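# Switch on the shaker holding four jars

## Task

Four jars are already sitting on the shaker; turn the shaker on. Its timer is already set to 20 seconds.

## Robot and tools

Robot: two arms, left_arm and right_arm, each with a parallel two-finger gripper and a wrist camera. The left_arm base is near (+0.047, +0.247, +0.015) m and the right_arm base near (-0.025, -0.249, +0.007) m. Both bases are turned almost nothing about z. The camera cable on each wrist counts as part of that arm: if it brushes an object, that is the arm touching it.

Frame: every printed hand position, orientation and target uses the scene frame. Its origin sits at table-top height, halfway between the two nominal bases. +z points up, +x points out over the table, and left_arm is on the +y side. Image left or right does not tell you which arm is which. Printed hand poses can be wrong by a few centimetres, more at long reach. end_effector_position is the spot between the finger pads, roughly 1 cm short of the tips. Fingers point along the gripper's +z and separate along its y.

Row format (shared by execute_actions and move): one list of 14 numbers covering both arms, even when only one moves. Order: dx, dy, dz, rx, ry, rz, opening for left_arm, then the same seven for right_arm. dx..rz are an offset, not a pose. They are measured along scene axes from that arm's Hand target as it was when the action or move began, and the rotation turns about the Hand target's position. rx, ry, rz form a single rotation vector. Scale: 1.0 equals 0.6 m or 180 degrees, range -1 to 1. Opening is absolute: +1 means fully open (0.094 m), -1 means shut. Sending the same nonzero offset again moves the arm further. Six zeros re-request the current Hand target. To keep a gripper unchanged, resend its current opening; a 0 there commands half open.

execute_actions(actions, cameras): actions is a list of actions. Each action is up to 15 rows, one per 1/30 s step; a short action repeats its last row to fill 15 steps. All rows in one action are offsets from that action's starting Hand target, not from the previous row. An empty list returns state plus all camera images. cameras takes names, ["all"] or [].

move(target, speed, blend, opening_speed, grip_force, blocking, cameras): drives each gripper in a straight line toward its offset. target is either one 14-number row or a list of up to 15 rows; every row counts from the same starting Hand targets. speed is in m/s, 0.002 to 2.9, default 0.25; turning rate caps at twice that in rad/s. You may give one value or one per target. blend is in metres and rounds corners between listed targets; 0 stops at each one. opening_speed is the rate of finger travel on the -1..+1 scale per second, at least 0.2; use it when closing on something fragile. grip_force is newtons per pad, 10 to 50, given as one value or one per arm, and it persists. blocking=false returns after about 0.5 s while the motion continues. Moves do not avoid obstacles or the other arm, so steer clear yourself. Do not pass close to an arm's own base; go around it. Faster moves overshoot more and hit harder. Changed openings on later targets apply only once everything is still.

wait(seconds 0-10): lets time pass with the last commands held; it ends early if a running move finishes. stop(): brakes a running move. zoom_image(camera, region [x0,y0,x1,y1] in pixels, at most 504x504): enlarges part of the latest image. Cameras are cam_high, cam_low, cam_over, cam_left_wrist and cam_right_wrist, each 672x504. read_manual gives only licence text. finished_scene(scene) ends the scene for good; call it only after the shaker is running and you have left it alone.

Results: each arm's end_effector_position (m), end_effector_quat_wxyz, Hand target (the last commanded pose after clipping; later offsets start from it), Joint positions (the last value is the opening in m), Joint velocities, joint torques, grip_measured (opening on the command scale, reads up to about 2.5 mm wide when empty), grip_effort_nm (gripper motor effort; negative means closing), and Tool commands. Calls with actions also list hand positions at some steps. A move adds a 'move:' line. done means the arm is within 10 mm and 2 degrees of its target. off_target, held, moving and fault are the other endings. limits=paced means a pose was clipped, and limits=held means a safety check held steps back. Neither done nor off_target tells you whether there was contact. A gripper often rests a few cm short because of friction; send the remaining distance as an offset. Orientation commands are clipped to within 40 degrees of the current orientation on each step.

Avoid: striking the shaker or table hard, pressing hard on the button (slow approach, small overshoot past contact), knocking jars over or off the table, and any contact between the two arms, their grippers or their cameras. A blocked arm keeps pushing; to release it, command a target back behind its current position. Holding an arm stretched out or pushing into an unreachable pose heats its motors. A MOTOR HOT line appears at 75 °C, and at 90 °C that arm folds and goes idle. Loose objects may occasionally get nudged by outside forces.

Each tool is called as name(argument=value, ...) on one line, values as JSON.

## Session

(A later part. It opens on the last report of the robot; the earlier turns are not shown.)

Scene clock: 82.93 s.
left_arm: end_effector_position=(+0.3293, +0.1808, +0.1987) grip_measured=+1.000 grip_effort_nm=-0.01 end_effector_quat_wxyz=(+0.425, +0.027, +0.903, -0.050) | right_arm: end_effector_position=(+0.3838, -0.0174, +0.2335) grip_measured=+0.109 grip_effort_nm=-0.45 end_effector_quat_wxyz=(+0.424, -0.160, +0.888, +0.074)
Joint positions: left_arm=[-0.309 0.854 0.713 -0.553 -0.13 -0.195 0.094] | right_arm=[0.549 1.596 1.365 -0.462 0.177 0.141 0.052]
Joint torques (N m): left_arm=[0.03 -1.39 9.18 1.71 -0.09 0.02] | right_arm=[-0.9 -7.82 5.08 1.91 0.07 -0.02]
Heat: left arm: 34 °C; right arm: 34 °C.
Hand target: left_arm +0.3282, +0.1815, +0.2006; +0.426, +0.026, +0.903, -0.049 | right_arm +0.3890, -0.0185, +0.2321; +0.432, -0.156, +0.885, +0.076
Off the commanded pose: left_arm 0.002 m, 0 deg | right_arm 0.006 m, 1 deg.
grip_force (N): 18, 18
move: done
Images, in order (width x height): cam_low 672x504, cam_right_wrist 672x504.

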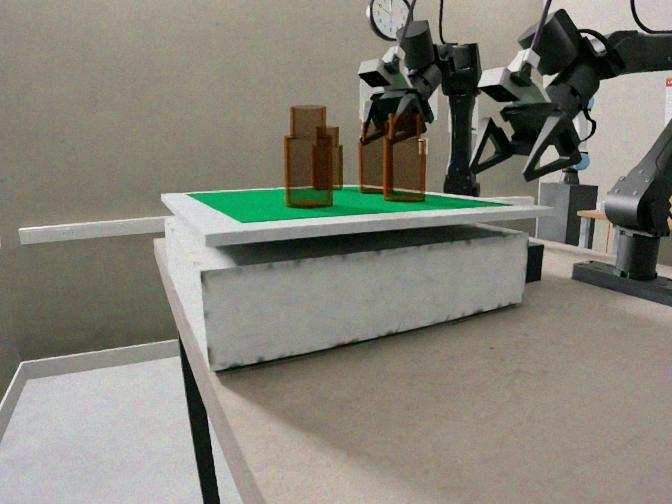

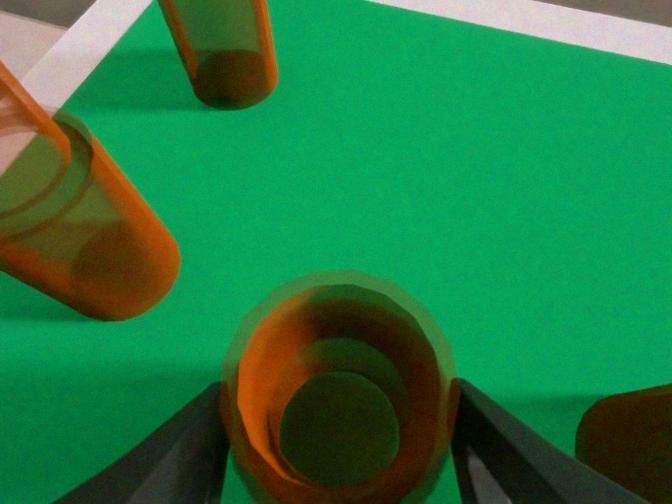

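move(target=[0,0,0,0,0,0,1,0,0,0,0,0,0,0.6], opening_speed=0.3, cameras=["cam_low","cam_right_wrist"])

Scene clock: 86.43 s.
left_arm: end_effector_position=(+0.3293, +0.1808, +0.1987) grip_measured=+1.000 grip_effort_nm=-0.01 end_effector_quat_wxyz=(+0.425, +0.027, +0.903, -0.050) | right_arm: end_effector_position=(+0.3843, -0.0169, +0.2342) grip_measured=+0.598 grip_effort_nm=0.08 end_effector_quat_wxyz=(+0.426, -0.160, +0.887, +0.075)
Joint positions: left_arm=[-0.309 0.854 0.713 -0.553 -0.13 -0.195 0.094] | right_arm=[0.549 1.596 1.364 -0.458 0.177 0.141 0.075]
Joint torques (N m): left_arm=[0.02 -1.37 9.18 1.72 -0.09 0.03] | right_arm=[-0.99 -7.82 4.94 1.91 0.05 -0.03]
Heat: left arm: 34 °C; right arm: 34 °C.
Hand target: left_arm +0.3282, +0.1815, +0.2006; +0.426, +0.026, +0.903, -0.049 | right_arm +0.3889, -0.0185, +0.2319; +0.432, -0.157, +0.885, +0.076
Off the commanded pose: left_arm 0.002 m, 0 deg | right_arm 0.005 m, 1 deg.
grip_force (N): 18, 18
move: done
Images, in order (width x height): cam_low 672x504, cam_right_wrist 672x504.

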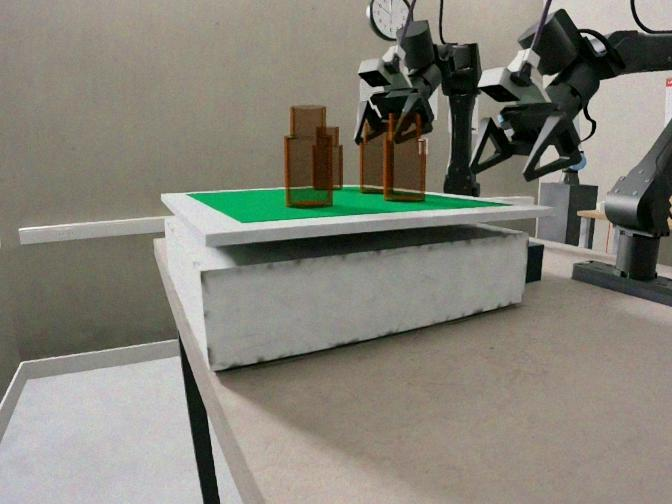

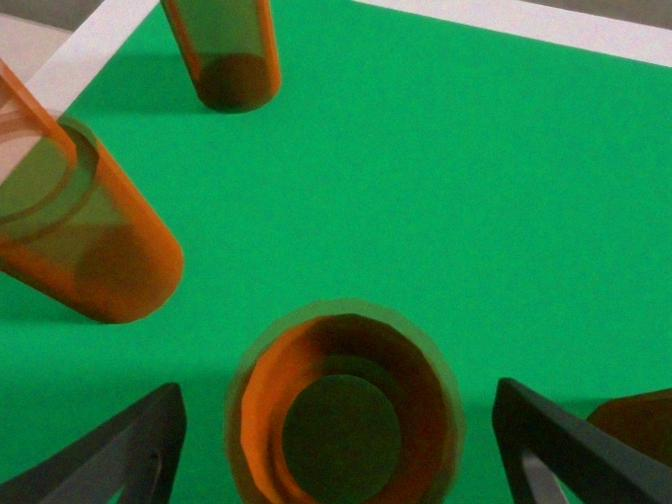

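move(target=[[0,0,0,0,0,0,1,-0.02,-0.01,0.22,0,0,0,0.6],[0,0,0,0,0,0,1,-0.23,-0.16,0.22,0,0,0,0.6]], speed=0.1, cameras=["all"])

zoom_image(camera="cam_over", region=[180, 200, 480, 480])

Scene clock: 92.63 s.
left_arm: end_effector_position=(+0.3293, +0.1808, +0.1987) grip_measured=+1.000 grip_effort_nm=-0.01 end_effector_quat_wxyz=(+0.425, +0.027, +0.903, -0.050) | right_arm: end_effector_position=(+0.2534, -0.1107, +0.3678) grip_measured=+0.598 grip_effort_nm=0.08 end_effector_quat_wxyz=(+0.436, -0.155, +0.883, +0.079)
Joint positions: left_arm=[-0.309 0.854 0.713 -0.553 -0.13 -0.195 0.094] | right_arm=[0.514 1.156 1.568 -1.073 0.152 0.124 0.075]
Joint torques (N m): left_arm=[0.12 -1.4 9.18 1.72 -0.09 0.03] | right_arm=[-0.88 -3.43 4.01 1.57 0.01 -0.07]
Heat: left arm: 34 °C; right arm: 34 °C.
Hand target: left_arm +0.3282, +0.1815, +0.2006; +0.426, +0.026, +0.903, -0.049 | right_arm +0.2509, -0.1145, +0.3638; +0.432, -0.157, +0.885, +0.076
Off the commanded pose: left_arm 0.002 m, 0 deg | right_arm 0.006 m, 1 deg.
grip_force (N): 18, 18
move: done

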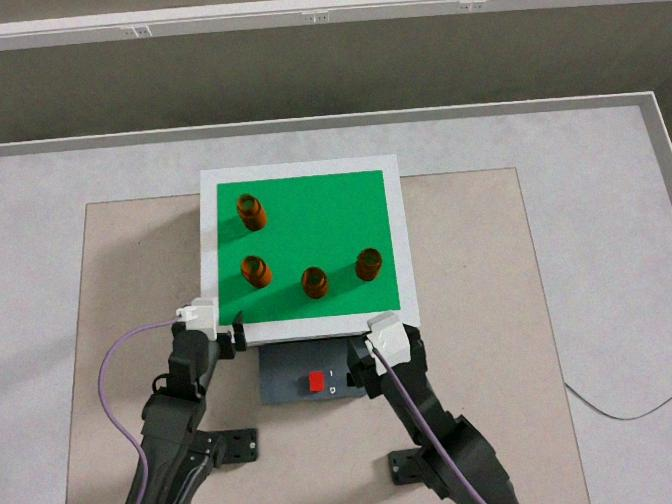

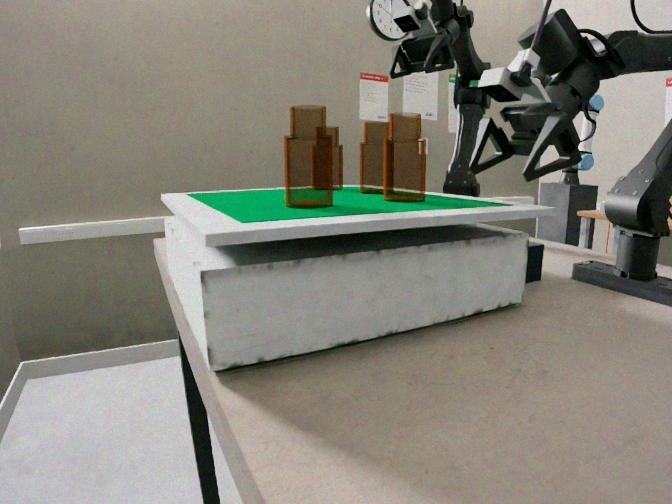

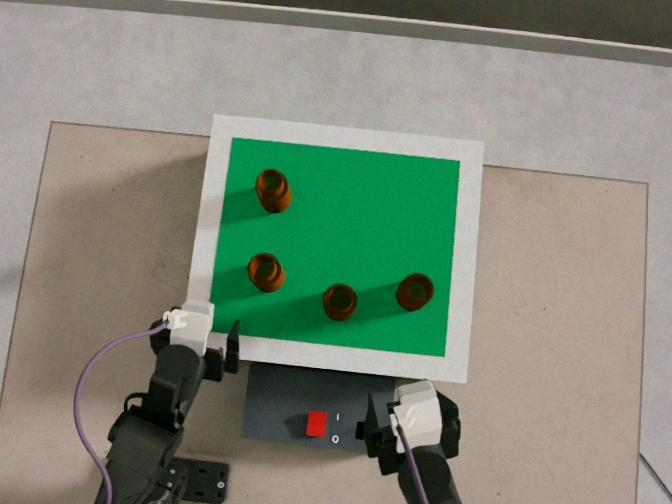

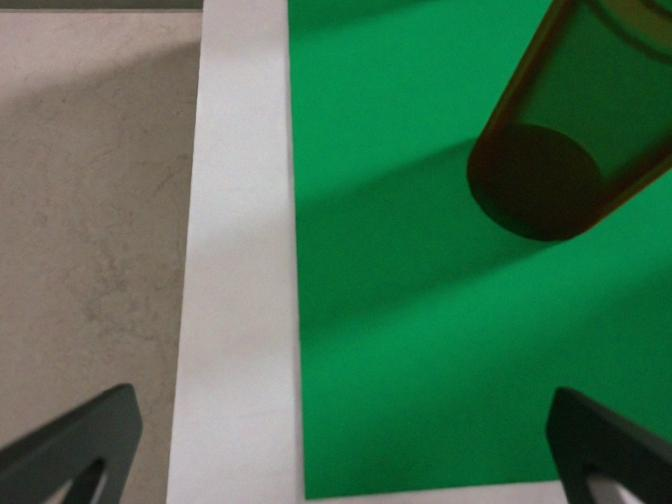

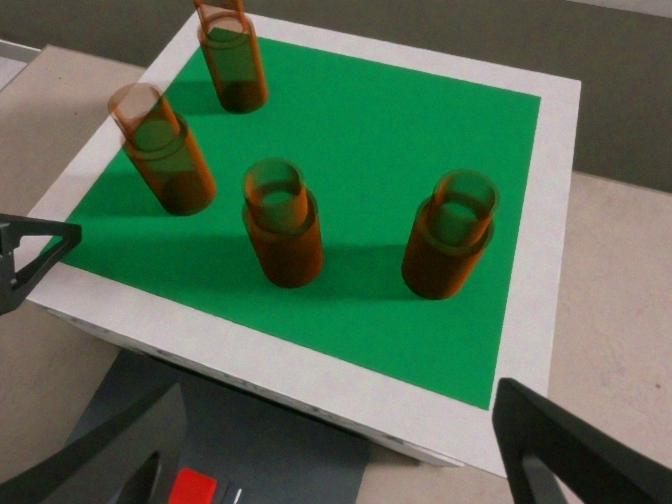

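Scaled by 1.680 from the camera's 672x504 image, which has a finer 960x720 frame.

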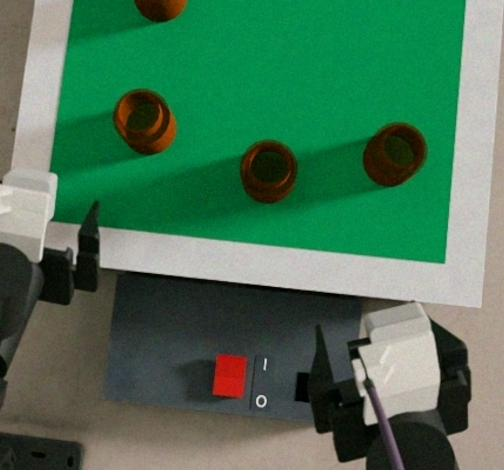

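move(target=[[-0.02,0.03,0.15,0,0,0,1,0,0,0,0,0,0,-1],[-0.25,0.1,0.15,0,0,0,1,-0.1,0.12,-0.03,-0.083,0.23,0,-1]], speed=0.15, cameras=["all"])

Scene clock: 105.77 s.
left_arm: end_effector_position=(+0.3168, +0.1983, +0.2865) grip_measured=+1.000 grip_effort_nm=-0.01 end_effector_quat_wxyz=(+0.426, +0.026, +0.903, -0.050) | right_arm: end_effector_position=(+0.2533, -0.1107, +0.3678) grip_measured=-0.739 grip_effort_nm=-0.11 end_effector_quat_wxyz=(+0.436, -0.155, +0.883, +0.080)
Joint positions: left_arm=[-0.217 0.881 1.081 -0.885 -0.061 -0.137 0.094] | right_arm=[0.514 1.156 1.568 -1.074 0.152 0.123 0.012]
Joint velocities: left_arm=[within noise] | right_arm=[0.002 0.002 0.007 -0.095 0.007 -0.066 -0.012]
Joint torques (N m): left_arm=[0.75 -0.25 9.92 1.67 0 0.11] | right_arm=[-0.91 -3.48 4.01 1.57 0.01 -0.08]
Heat: left arm: 34 °C; right arm: 34 °C.
Hand target: left_arm +0.3162, +0.1995, +0.2905; +0.426, +0.026, +0.903, -0.049 (not the last commanded pose) | right_arm +0.2509, -0.1145, +0.3638; +0.432, -0.157, +0.885, +0.076 (not the last commanded pose)
Off the commanded pose: left_arm 0.145 m, 0 deg | right_arm 0.095 m, 45 deg.
grip_force (N): 18, 18
move: moving (right_arm; no rest 5 s after the path stopped at target 1), off_target (left_arm); path passed 1 of 2 targets

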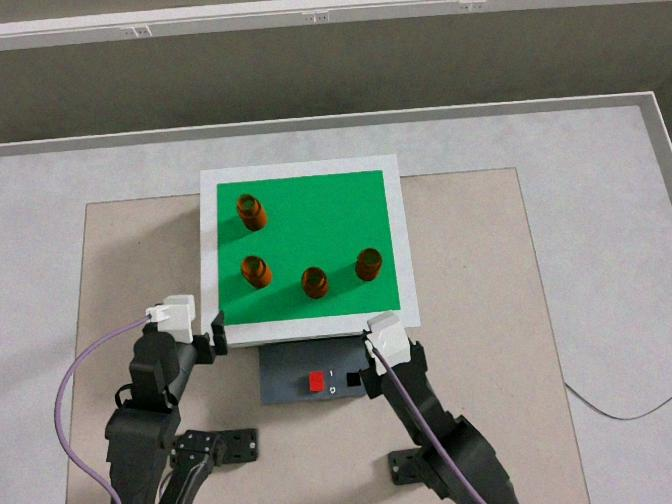

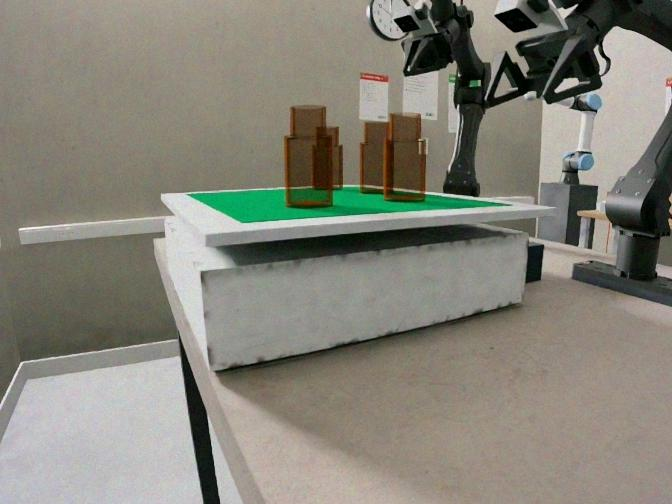

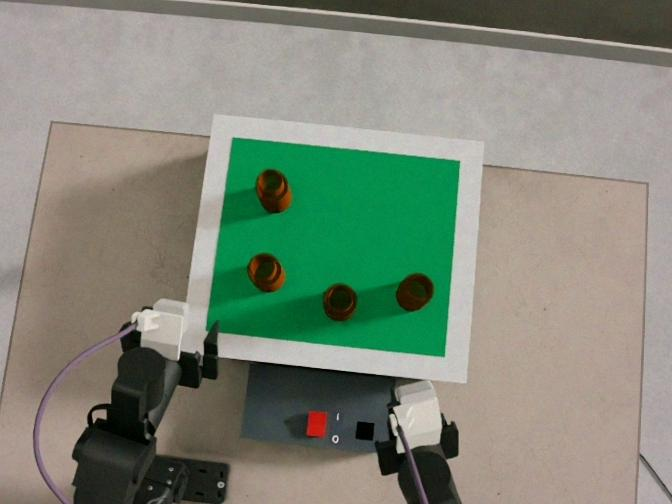

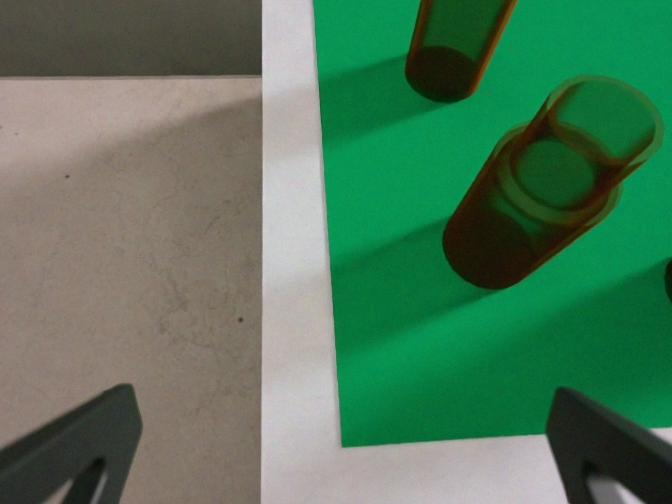

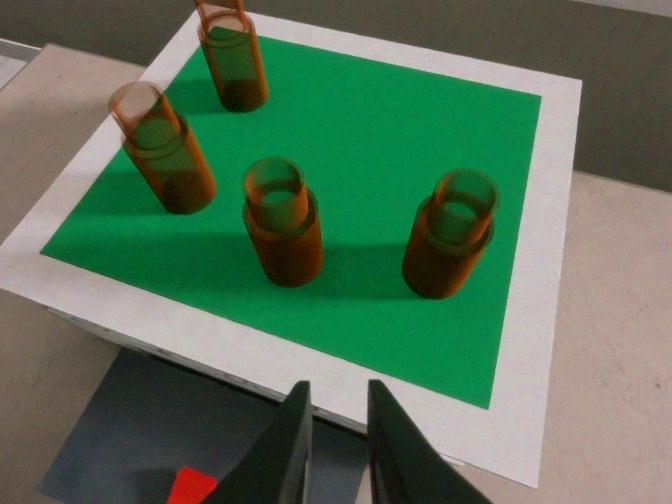

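move(target=[-0.23,0.08,0.0,0,0,0,1,-0.1,0.12,-0.03,-0.083,0.23,0,-1], speed=0.15, grip_force=40, cameras=["all"])

zoom_image(camera="cam_right_wrist", region=[150, 150, 550, 450])

Scene clock: 112.10 s.
left_arm: end_effector_position=(+0.1807, +0.2500, +0.2858) grip_measured=+1.000 grip_effort_nm=-0.01 end_effector_quat_wxyz=(+0.400, +0.002, +0.917, +0.002) | right_arm: end_effector_position=(+0.1931, -0.0434, +0.3454) grip_measured=-0.994 grip_effort_nm=-0.32 end_effector_quat_wxyz=(+0.231, -0.174, +0.950, +0.119)
Joint positions: left_arm=[0.631 0.538 1.165 -1.479 0.441 0.461 0.094] | right_arm=[0.761 1.467 1.987 -1.569 0.068 0.412 0]
Joint torques (N m): left_arm=[0.87 3.9 7.84 1.41 0.29 0.08] | right_arm=[0.5 -4.16 5.11 1.11 0.02 0.07]
Heat: left arm: 33 °C; right arm: 34 °C.
Hand target: left_arm +0.1782, +0.2475, +0.2905; +0.426, +0.026, +0.903, -0.049 | right_arm +0.1909, -0.0424, +0.3459; +0.068, -0.173, +0.982, +0.013
Off the commanded pose: left_arm 0.006 m, 7 deg | right_arm 0.002 m, 23 deg.
joint sent to its limit (right arm) — joint 4 (wrist pitch), lower limit. The joint targets are off in orientation, not in position.
grip_force (N): 40, 40
move: off_target (left_arm, right_arm)

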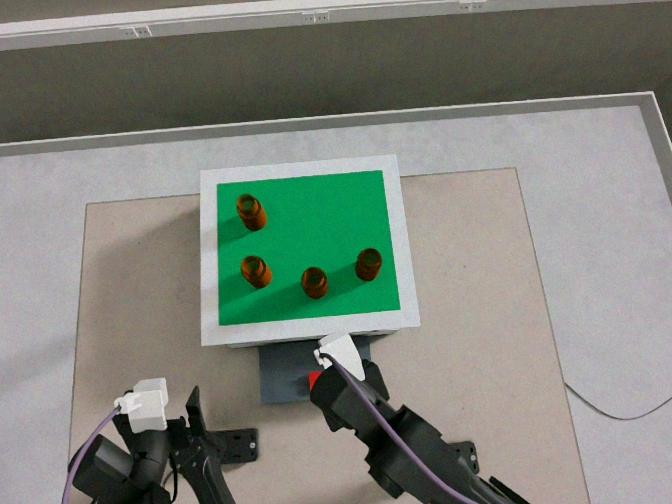

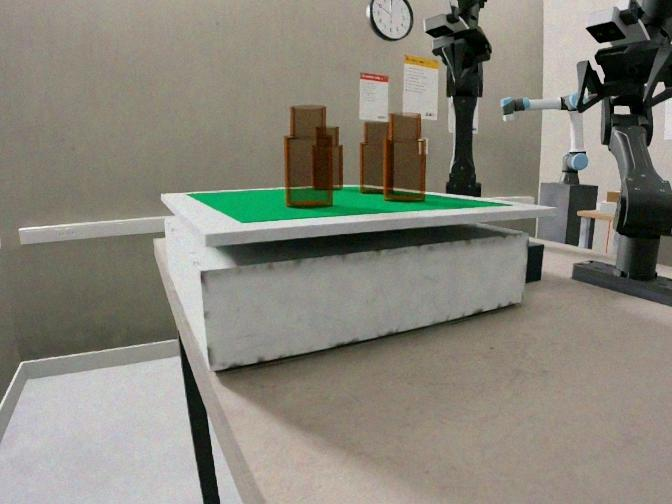

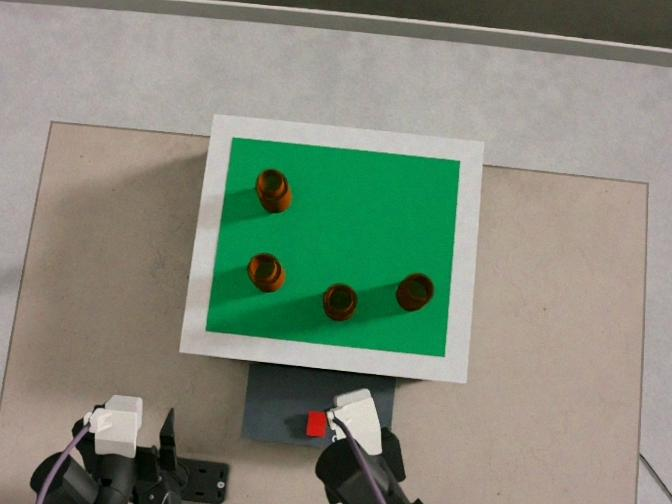

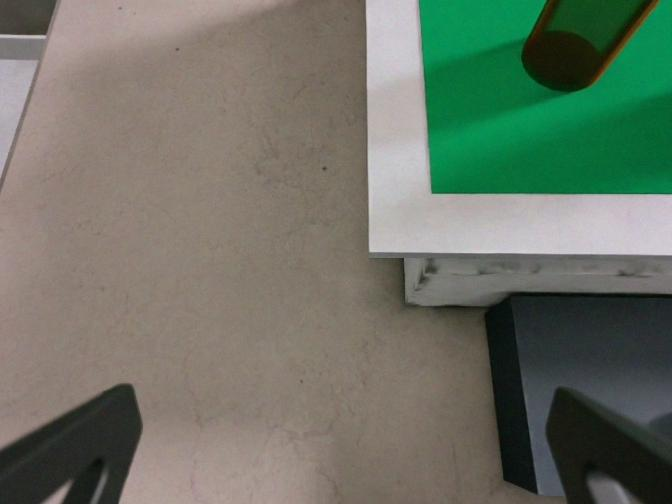

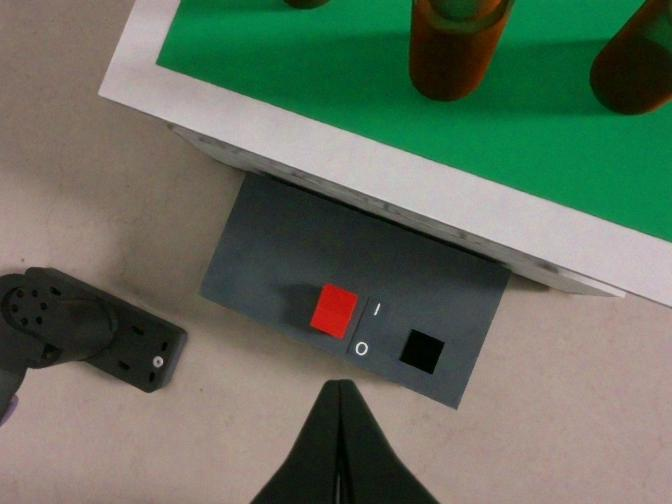

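Scaled by 1.260 from the camera's 672x504 image, which has a finer 960x720 frame.

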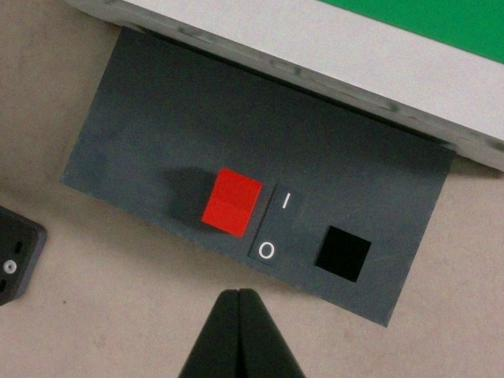

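move(target=[0,0,0,0,0,0,1,-0.001,0.062,-0.3,0.0719,-0.175,0.0267,-1], speed=0.15, cameras=["all"])

zoom_image(camera="cam_right_wrist", region=[200, 250, 500, 500])

zoom_image(camera="cam_over", region=[220, 330, 460, 504])

Scene clock: 134.27 s.
left_arm: end_effector_position=(+0.1799, +0.2496, +0.2850) grip_measured=+1.000 grip_effort_nm=-0.01 end_effector_quat_wxyz=(+0.399, +0.003, +0.917, +0.002) | right_arm: end_effector_position=(+0.1890, -0.0064, +0.1605) grip_measured=-0.994 grip_effort_nm=-0.32 end_effector_quat_wxyz=(+0.334, -0.209, +0.916, +0.069)
Joint positions: left_arm=[0.655 0.538 1.165 -1.49 0.456 0.483 0.094] | right_arm=[1.024 1.233 0.922 -0.665 0.387 0.488 0]
Joint torques (N m): left_arm=[0.81 4.4 8.2 1.4 0.29 0.08] | right_arm=[0.53 -6.11 4.7 1.5 0.36 0.06]
Heat: left arm: 32 °C; right arm: 33 °C.
Hand target: left_arm +0.1782, +0.2476, +0.2906; +0.426, +0.026, +0.903, -0.049 | right_arm +0.1902, -0.0054, +0.1659; +0.350, -0.202, +0.911, +0.078
Off the commanded pose: left_arm 0.006 m, 7 deg | right_arm 0.006 m, 2 deg.
grip_force (N): 40, 40
move: off_target (left_arm)

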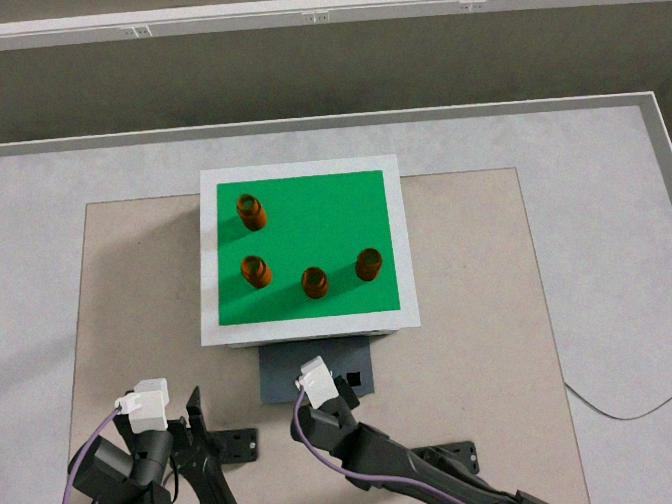

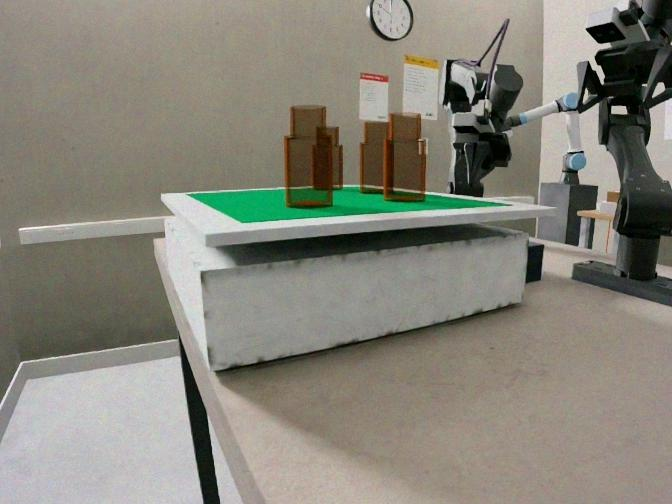

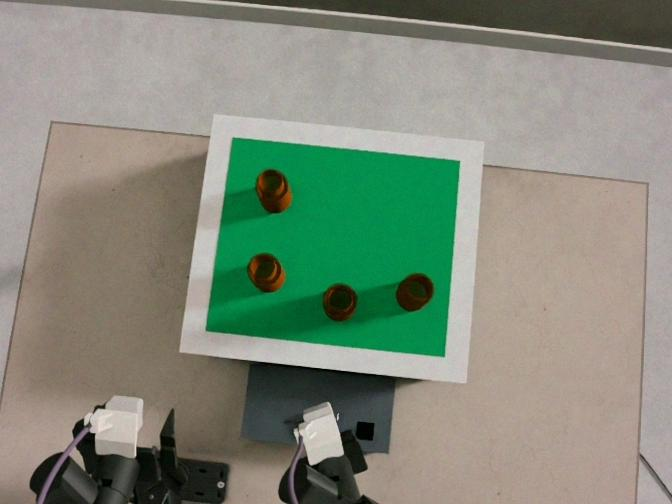

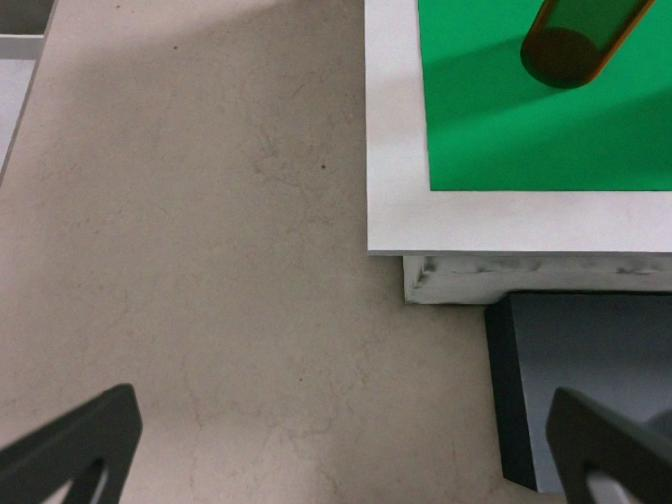

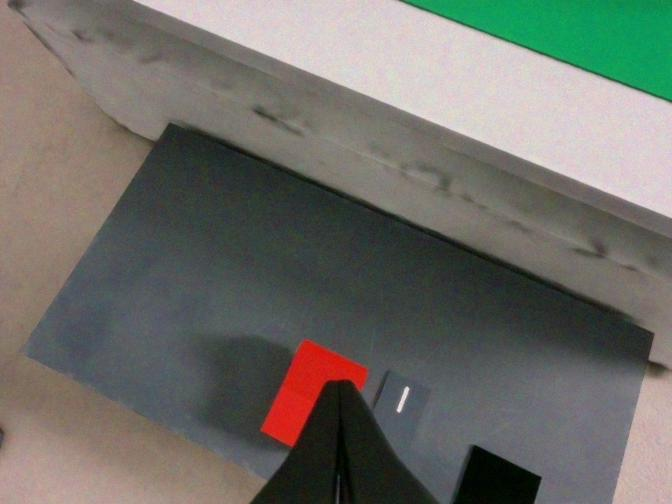

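Scaled by 1.680 from the camera's 672x504 image, which has a finer 960x720 frame.

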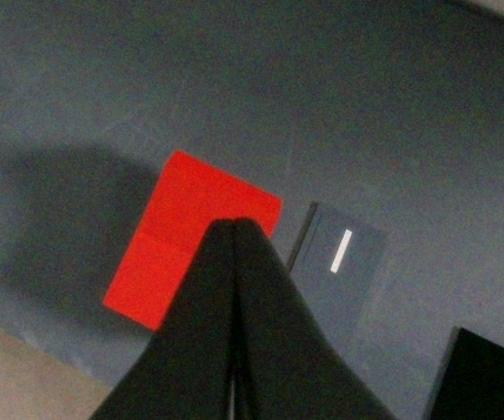

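Scaled by 2.100 from the camera's 672x504 image, which has a finer 960x720 frame.

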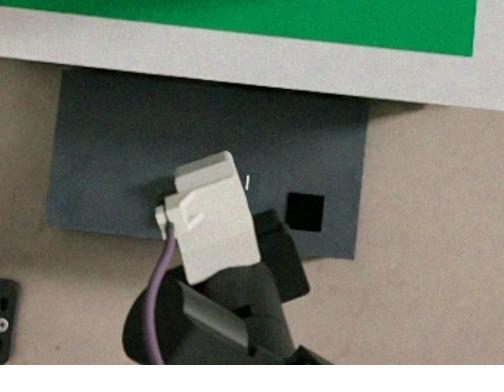

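move(target=[0,0,0,0,0,0,1,0.002,0.006,-0.08,0,0,0,-1], speed=0.06, cameras=["cam_right_wrist","cam_over"])

zoom_image(camera="cam_right_wrist", region=[200, 250, 500, 500])

Scene clock: 142.73 s.
left_arm: end_effector_position=(+0.1799, +0.2495, +0.2850) grip_measured=+1.000 grip_effort_nm=-0.01 end_effector_quat_wxyz=(+0.399, +0.003, +0.917, +0.002) | right_arm: end_effector_position=(+0.1906, -0.0045, +0.1185) grip_measured=-0.994 grip_effort_nm=-0.32 end_effector_quat_wxyz=(+0.341, -0.206, +0.914, +0.075)
Joint positions: left_arm=[0.655 0.538 1.165 -1.49 0.457 0.484 0.094] | right_arm=[1.024 1.259 0.759 -0.456 0.389 0.488 0]
Joint torques (N m): left_arm=[0.9 4.44 8.27 1.4 0.29 0.1] | right_arm=[0.92 -4.03 4.9 1.57 0.35 0.07]
Heat: left arm: 32 °C; right arm: 33 °C.
Hand target: left_arm +0.1782, +0.2476, +0.2906; +0.426, +0.026, +0.903, -0.049 | right_arm +0.1915, -0.0018, +0.1179; +0.350, -0.202, +0.911, +0.078
Off the commanded pose: left_arm 0.006 m, 7 deg | right_arm 0.003 m, 1 deg.
grip_force (N): 40, 40
move: off_target (left_arm)
Images, in order (width x height): cam_over 672x504, cam_right_wrist 672x504.

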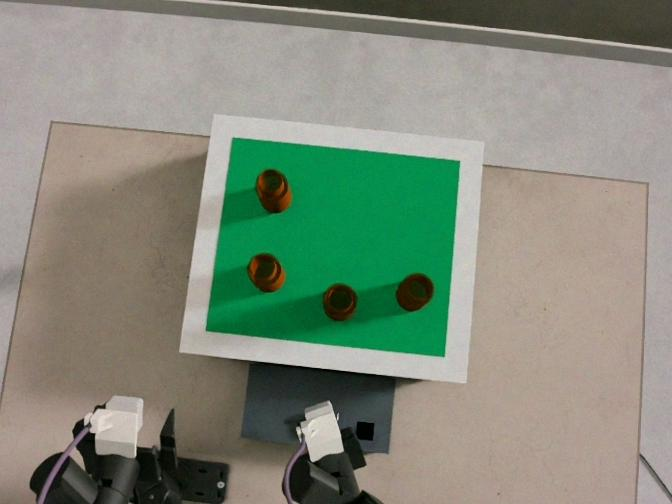

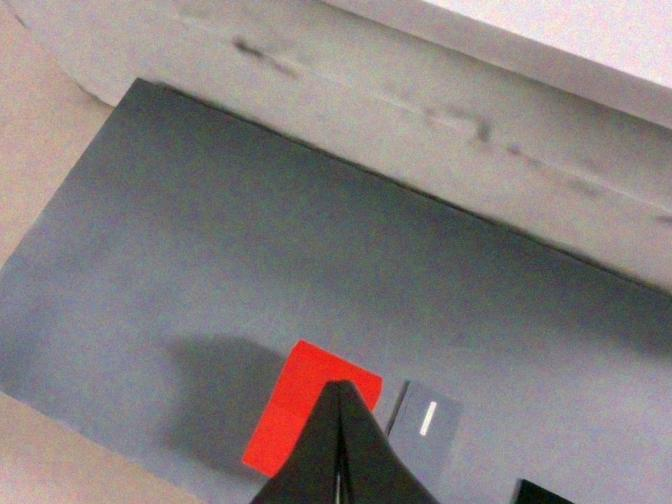

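Scaled by 1.680 from the camera's 672x504 image, which has a finer 960x720 frame.

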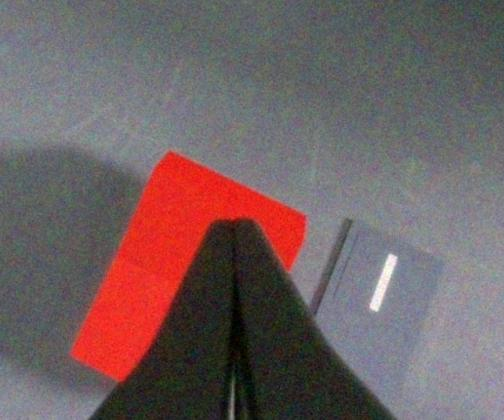

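move(target=[0,0,0,0,0,0,1,-0.002,0.005,-0.022,0,0,0,-1], speed=0.04, cameras=["cam_right_wrist"])

zoom_image(camera="cam_right_wrist", region=[200, 250, 500, 500])

Scene clock: 147.07 s.
left_arm: end_effector_position=(+0.1799, +0.2495, +0.2850) grip_measured=+1.000 grip_effort_nm=-0.01 end_effector_quat_wxyz=(+0.399, +0.003, +0.917, +0.002) | right_arm: end_effector_position=(+0.1893, -0.0009, +0.1059) grip_measured=-0.994 grip_effort_nm=-0.32 end_effector_quat_wxyz=(+0.342, -0.207, +0.914, +0.075)
Joint positions: left_arm=[0.655 0.538 1.165 -1.49 0.457 0.484 0.094] | right_arm=[1.036 1.286 0.724 -0.397 0.396 0.495 0]
Joint torques (N m): left_arm=[0.85 4.52 8.24 1.4 0.29 0.11] | right_arm=[0.85 -4.1 4.57 1.56 0.37 0.12]
Heat: left arm: 31 °C; right arm: 33 °C.
Hand target: left_arm +0.1782, +0.2476, +0.2906; +0.426, +0.026, +0.903, -0.049 | right_arm +0.1903, +0.0013, +0.1047; +0.350, -0.202, +0.911, +0.078
Off the commanded pose: left_arm 0.006 m, 7 deg | right_arm 0.003 m, 1 deg.
grip_force (N): 40, 40
move: off_target (left_arm)
Images, in order (width x height): cam_right_wrist 672x504.

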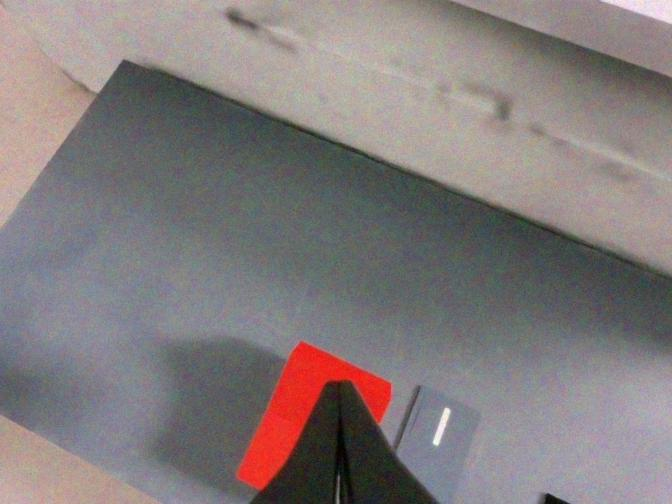

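Scaled by 1.680 from the camera's 672x504 image, which has a finer 960x720 frame.

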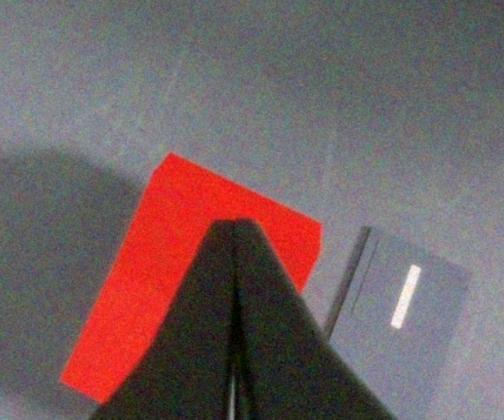

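move(target=[0,0,0,0,0,0,1,0.001,0,-0.01,0,0,0,-1], speed=0.03, cameras=["cam_right_wrist"])

zoom_image(camera="cam_right_wrist", region=[200, 250, 500, 500])

move(target=[0,0,0,0,0,0,1,0.0,0,-0.007,0,0,0,-1], speed=0.03, cameras=["cam_right_wrist"])

zoom_image(camera="cam_right_wrist", region=[200, 250, 500, 500])

Scene clock: 151.40 s.
left_arm: end_effector_position=(+0.1799, +0.2495, +0.2850) grip_measured=+1.000 grip_effort_nm=-0.01 end_effector_quat_wxyz=(+0.399, +0.003, +0.917, +0.002) | right_arm: end_effector_position=(+0.1895, -0.0005, +0.0999) grip_measured=-0.994 grip_effort_nm=-0.32 end_effector_quat_wxyz=(+0.342, -0.207, +0.913, +0.076)
Joint positions: left_arm=[0.655 0.538 1.165 -1.49 0.457 0.484 0.094] | right_arm=[1.036 1.296 0.707 -0.368 0.396 0.495 0]
Joint torques (N m): left_arm=[0.88 4.48 8.2 1.41 0.28 0.1] | right_arm=[0.53 -4 4.77 1.57 0.35 0.08]
Heat: left arm: 31 °C; right arm: 34 °C.
Hand target: left_arm +0.1782, +0.2476, +0.2906; +0.426, +0.026, +0.903, -0.049 | right_arm +0.1908, +0.0013, +0.0986; +0.350, -0.202, +0.911, +0.078
Off the commanded pose: left_arm 0.006 m, 7 deg | right_arm 0.003 m, 1 deg.
grip_force (N): 40, 40
move: off_target (left_arm)
Images, in order (width x height): cam_right_wrist 672x504.

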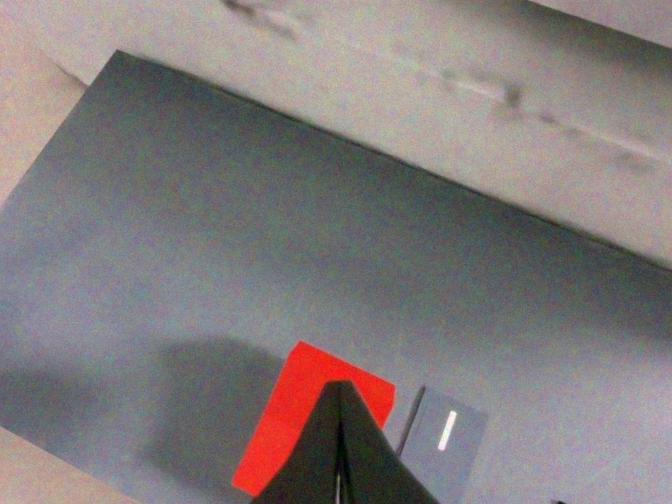

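Scaled by 1.680 from the camera's 672x504 image, which has a finer 960x720 frame.

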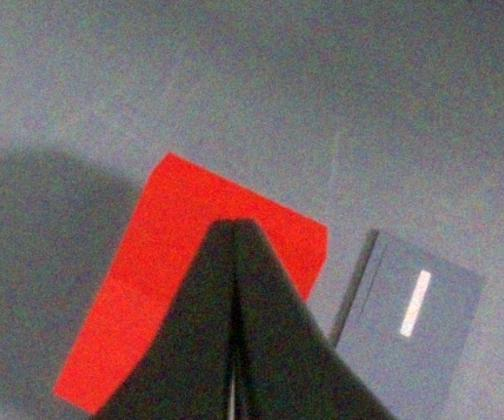

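Scene clock: 152.33 s.
left_arm: end_effector_position=(+0.1799, +0.2495, +0.2850) grip_measured=+1.000 grip_effort_nm=-0.01 end_effector_quat_wxyz=(+0.399, +0.003, +0.917, +0.002) | right_arm: end_effector_position=(+0.1895, -0.0005, +0.0956) grip_measured=-0.994 grip_effort_nm=-0.32 end_effector_quat_wxyz=(+0.342, -0.207, +0.913, +0.075)
Joint positions: left_arm=[0.655 0.538 1.165 -1.49 0.457 0.484 0.094] | right_arm=[1.036 1.304 0.694 -0.348 0.396 0.495 0]
Joint torques (N m): left_arm=[0.88 4.46 8.27 1.4 0.3 0.1] | right_arm=[0.58 -4.16 4.62 1.57 0.34 0.07]
Heat: left arm: 31 °C; right arm: 34 °C.
Hand target: left_arm +0.1782, +0.2476, +0.2906; +0.426, +0.026, +0.903, -0.049 | right_arm +0.1908, +0.0012, +0.0944; +0.350, -0.202, +0.911, +0.078
Off the commanded pose: left_arm 0.006 m, 7 deg | right_arm 0.003 m, 1 deg.
grip_force (N): 40, 40
move: off_target (left_arm)
Images, in order (width x height): cam_right_wrist 672x504.

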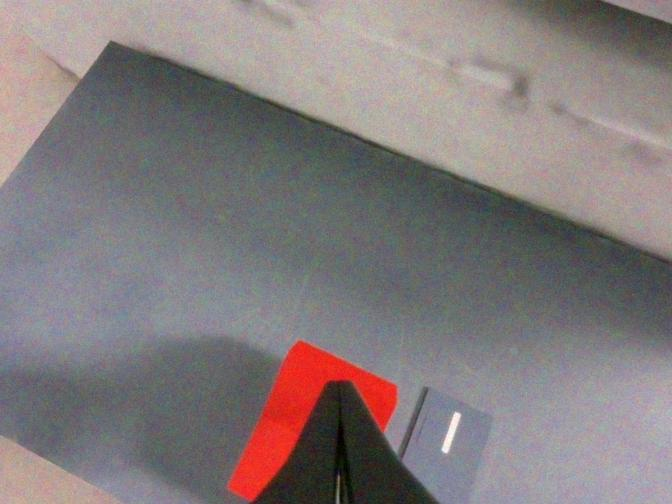

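Scaled by 1.680 from the camera's 672x504 image, which has a finer 960x720 frame.

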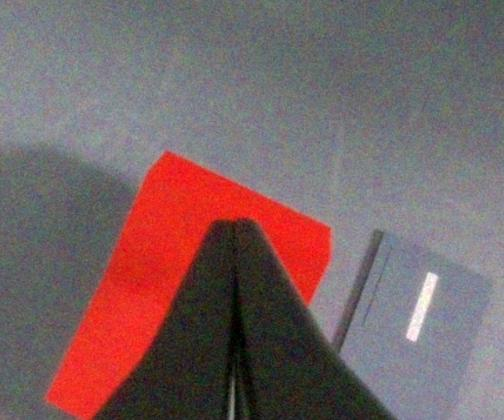

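move(target=[0,0,0,0,0,0,1,0.0,0,-0.009,0,0,0,-1], speed=0.03, cameras=["cam_right_wrist"])

zoom_image(camera="cam_right_wrist", region=[200, 250, 500, 500])

move(target=[0,0,0,0,0,0,1,0.0,0,-0.008,0,0,0,-1], speed=0.03, cameras=["cam_right_wrist"])

zoom_image(camera="cam_right_wrist", region=[200, 250, 500, 500])

Scene clock: 157.73 s.
left_arm: end_effector_position=(+0.1799, +0.2495, +0.2850) grip_measured=+1.000 grip_effort_nm=-0.01 end_effector_quat_wxyz=(+0.399, +0.003, +0.917, +0.002) | right_arm: end_effector_position=(+0.1903, +0.0001, +0.0926) grip_measured=-0.994 grip_effort_nm=-0.32 end_effector_quat_wxyz=(+0.345, -0.206, +0.912, +0.077)
Joint positions: left_arm=[0.655 0.538 1.165 -1.49 0.457 0.484 0.094] | right_arm=[1.036 1.309 0.679 -0.32 0.398 0.495 0]
Joint torques (N m): left_arm=[0.83 4.49 8.25 1.41 0.29 0.09] | right_arm=[0.59 -3.84 4.53 1.57 0.35 0.08]
Heat: left arm: 31 °C; right arm: 34 °C.
Hand target: left_arm +0.1782, +0.2476, +0.2906; +0.426, +0.026, +0.903, -0.049 | right_arm +0.1908, +0.0012, +0.0890; +0.350, -0.202, +0.911, +0.078
Off the commanded pose: left_arm 0.006 m, 7 deg | right_arm 0.004 m, 1 deg.
grip_force (N): 40, 40
move: off_target (left_arm)
Images, in order (width x height): cam_right_wrist 672x504.

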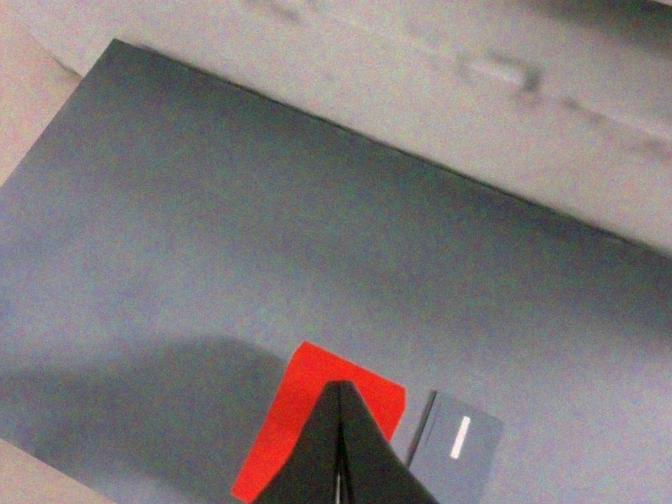

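Scaled by 1.680 from the camera's 672x504 image, which has a finer 960x720 frame.

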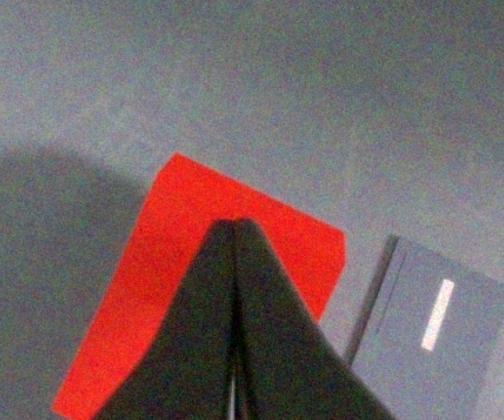

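Scene clock: 158.63 s.
left_arm: end_effector_position=(+0.1799, +0.2495, +0.2850) grip_measured=+1.000 grip_effort_nm=-0.01 end_effector_quat_wxyz=(+0.399, +0.003, +0.917, +0.002) | right_arm: end_effector_position=(+0.1923, +0.0023, +0.0926) grip_measured=-0.994 grip_effort_nm=-0.31 end_effector_quat_wxyz=(+0.352, -0.203, +0.910, +0.082)
Joint positions: left_arm=[0.655 0.538 1.165 -1.49 0.457 0.484 0.094] | right_arm=[1.036 1.312 0.67 -0.289 0.402 0.495 0]
Joint torques (N m): left_arm=[0.88 4.44 8.24 1.41 0.28 0.09] | right_arm=[0.57 -3.3 4.03 1.55 0.3 0.09]
Heat: left arm: 31 °C; right arm: 34 °C.
Hand target: left_arm +0.1782, +0.2476, +0.2906; +0.426, +0.026, +0.903, -0.049 | right_arm +0.1908, +0.0013, +0.0843; +0.350, -0.202, +0.911, +0.078
Off the commanded pose: left_arm 0.006 m, 7 deg | right_arm 0.009 m, 1 deg.
grip_force (N): 40, 40
move: off_target (left_arm)
Images, in order (width x height): cam_right_wrist 672x504.

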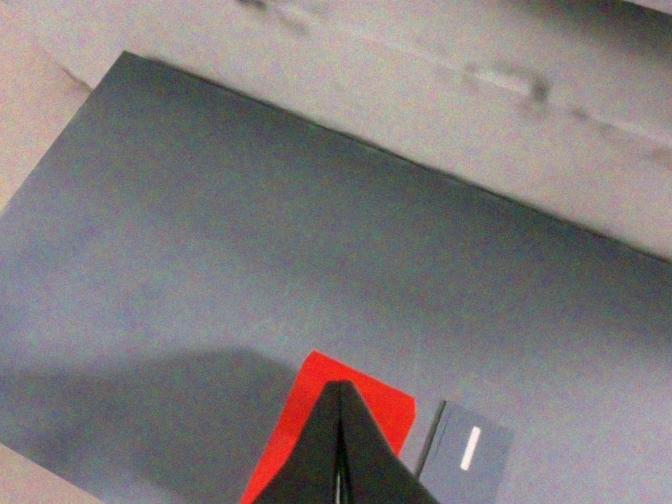

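Scaled by 1.680 from the camera's 672x504 image, which has a finer 960x720 frame.

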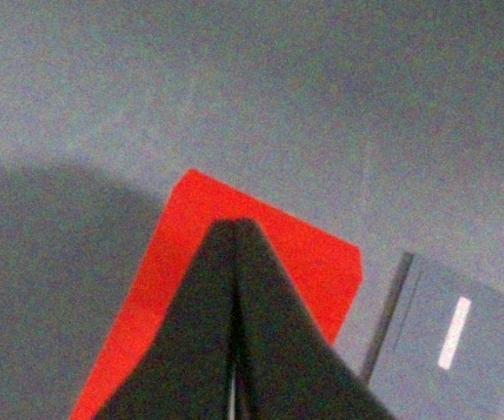

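move(target=[0,0,0,0,0,0,1,-0.002,-0.006,-0.015,0,0,0,-1], speed=0.03, cameras=["cam_right_wrist","cam_over"])

zoom_image(camera="cam_right_wrist", region=[200, 250, 500, 500])

Scene clock: 162.10 s.
left_arm: end_effector_position=(+0.1799, +0.2495, +0.2850) grip_measured=+1.000 grip_effort_nm=-0.01 end_effector_quat_wxyz=(+0.399, +0.003, +0.917, +0.002) | right_arm: end_effector_position=(+0.1953, +0.0024, +0.0900) grip_measured=-0.994 grip_effort_nm=-0.32 end_effector_quat_wxyz=(+0.366, -0.196, +0.906, +0.087)
Joint positions: left_arm=[0.655 0.538 1.165 -1.49 0.457 0.484 0.094] | right_arm=[1.036 1.312 0.636 -0.225 0.418 0.495 0]
Joint torques (N m): left_arm=[0.84 4.45 8.14 1.4 0.3 0.1] | right_arm=[0.28 -3.14 3.74 1.36 0.1 0.07]
Heat: left arm: 31 °C; right arm: 34 °C.
Hand target: left_arm +0.1782, +0.2476, +0.2906; +0.426, +0.026, +0.903, -0.049 | right_arm +0.1896, -0.0024, +0.0752; +0.350, -0.202, +0.911, +0.078
Off the commanded pose: left_arm 0.006 m, 7 deg | right_arm 0.016 m, 2 deg.
grip_force (N): 40, 40
move: off_target (left_arm, right_arm)
Images, in order (width x height): cam_over 672x504, cam_right_wrist 672x504.

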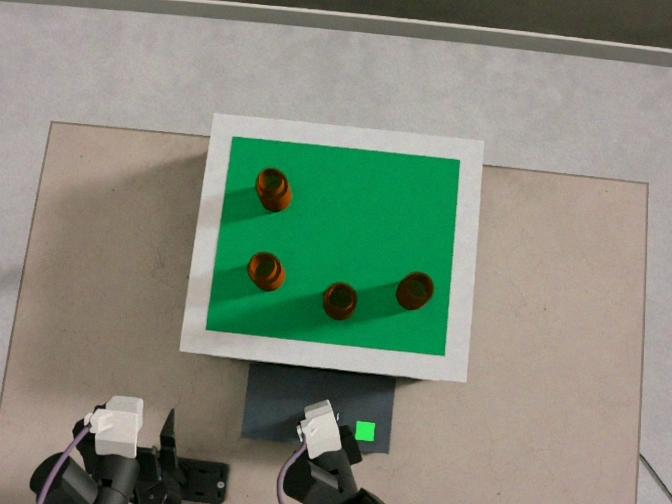

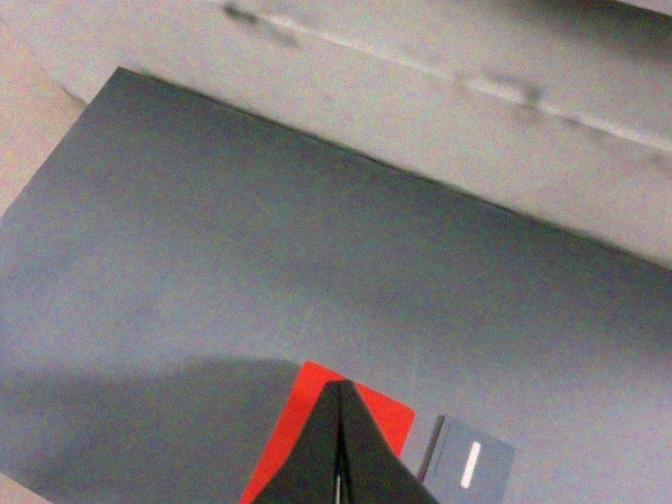

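Scaled by 1.680 from the camera's 672x504 image, which has a finer 960x720 frame.

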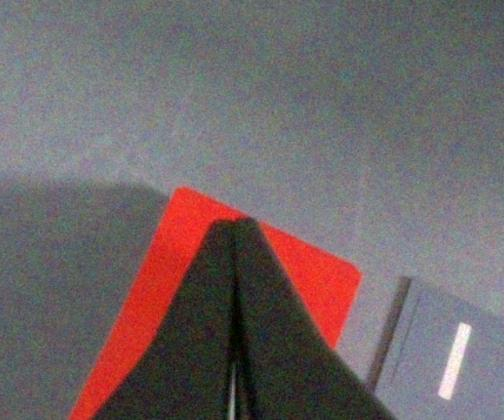

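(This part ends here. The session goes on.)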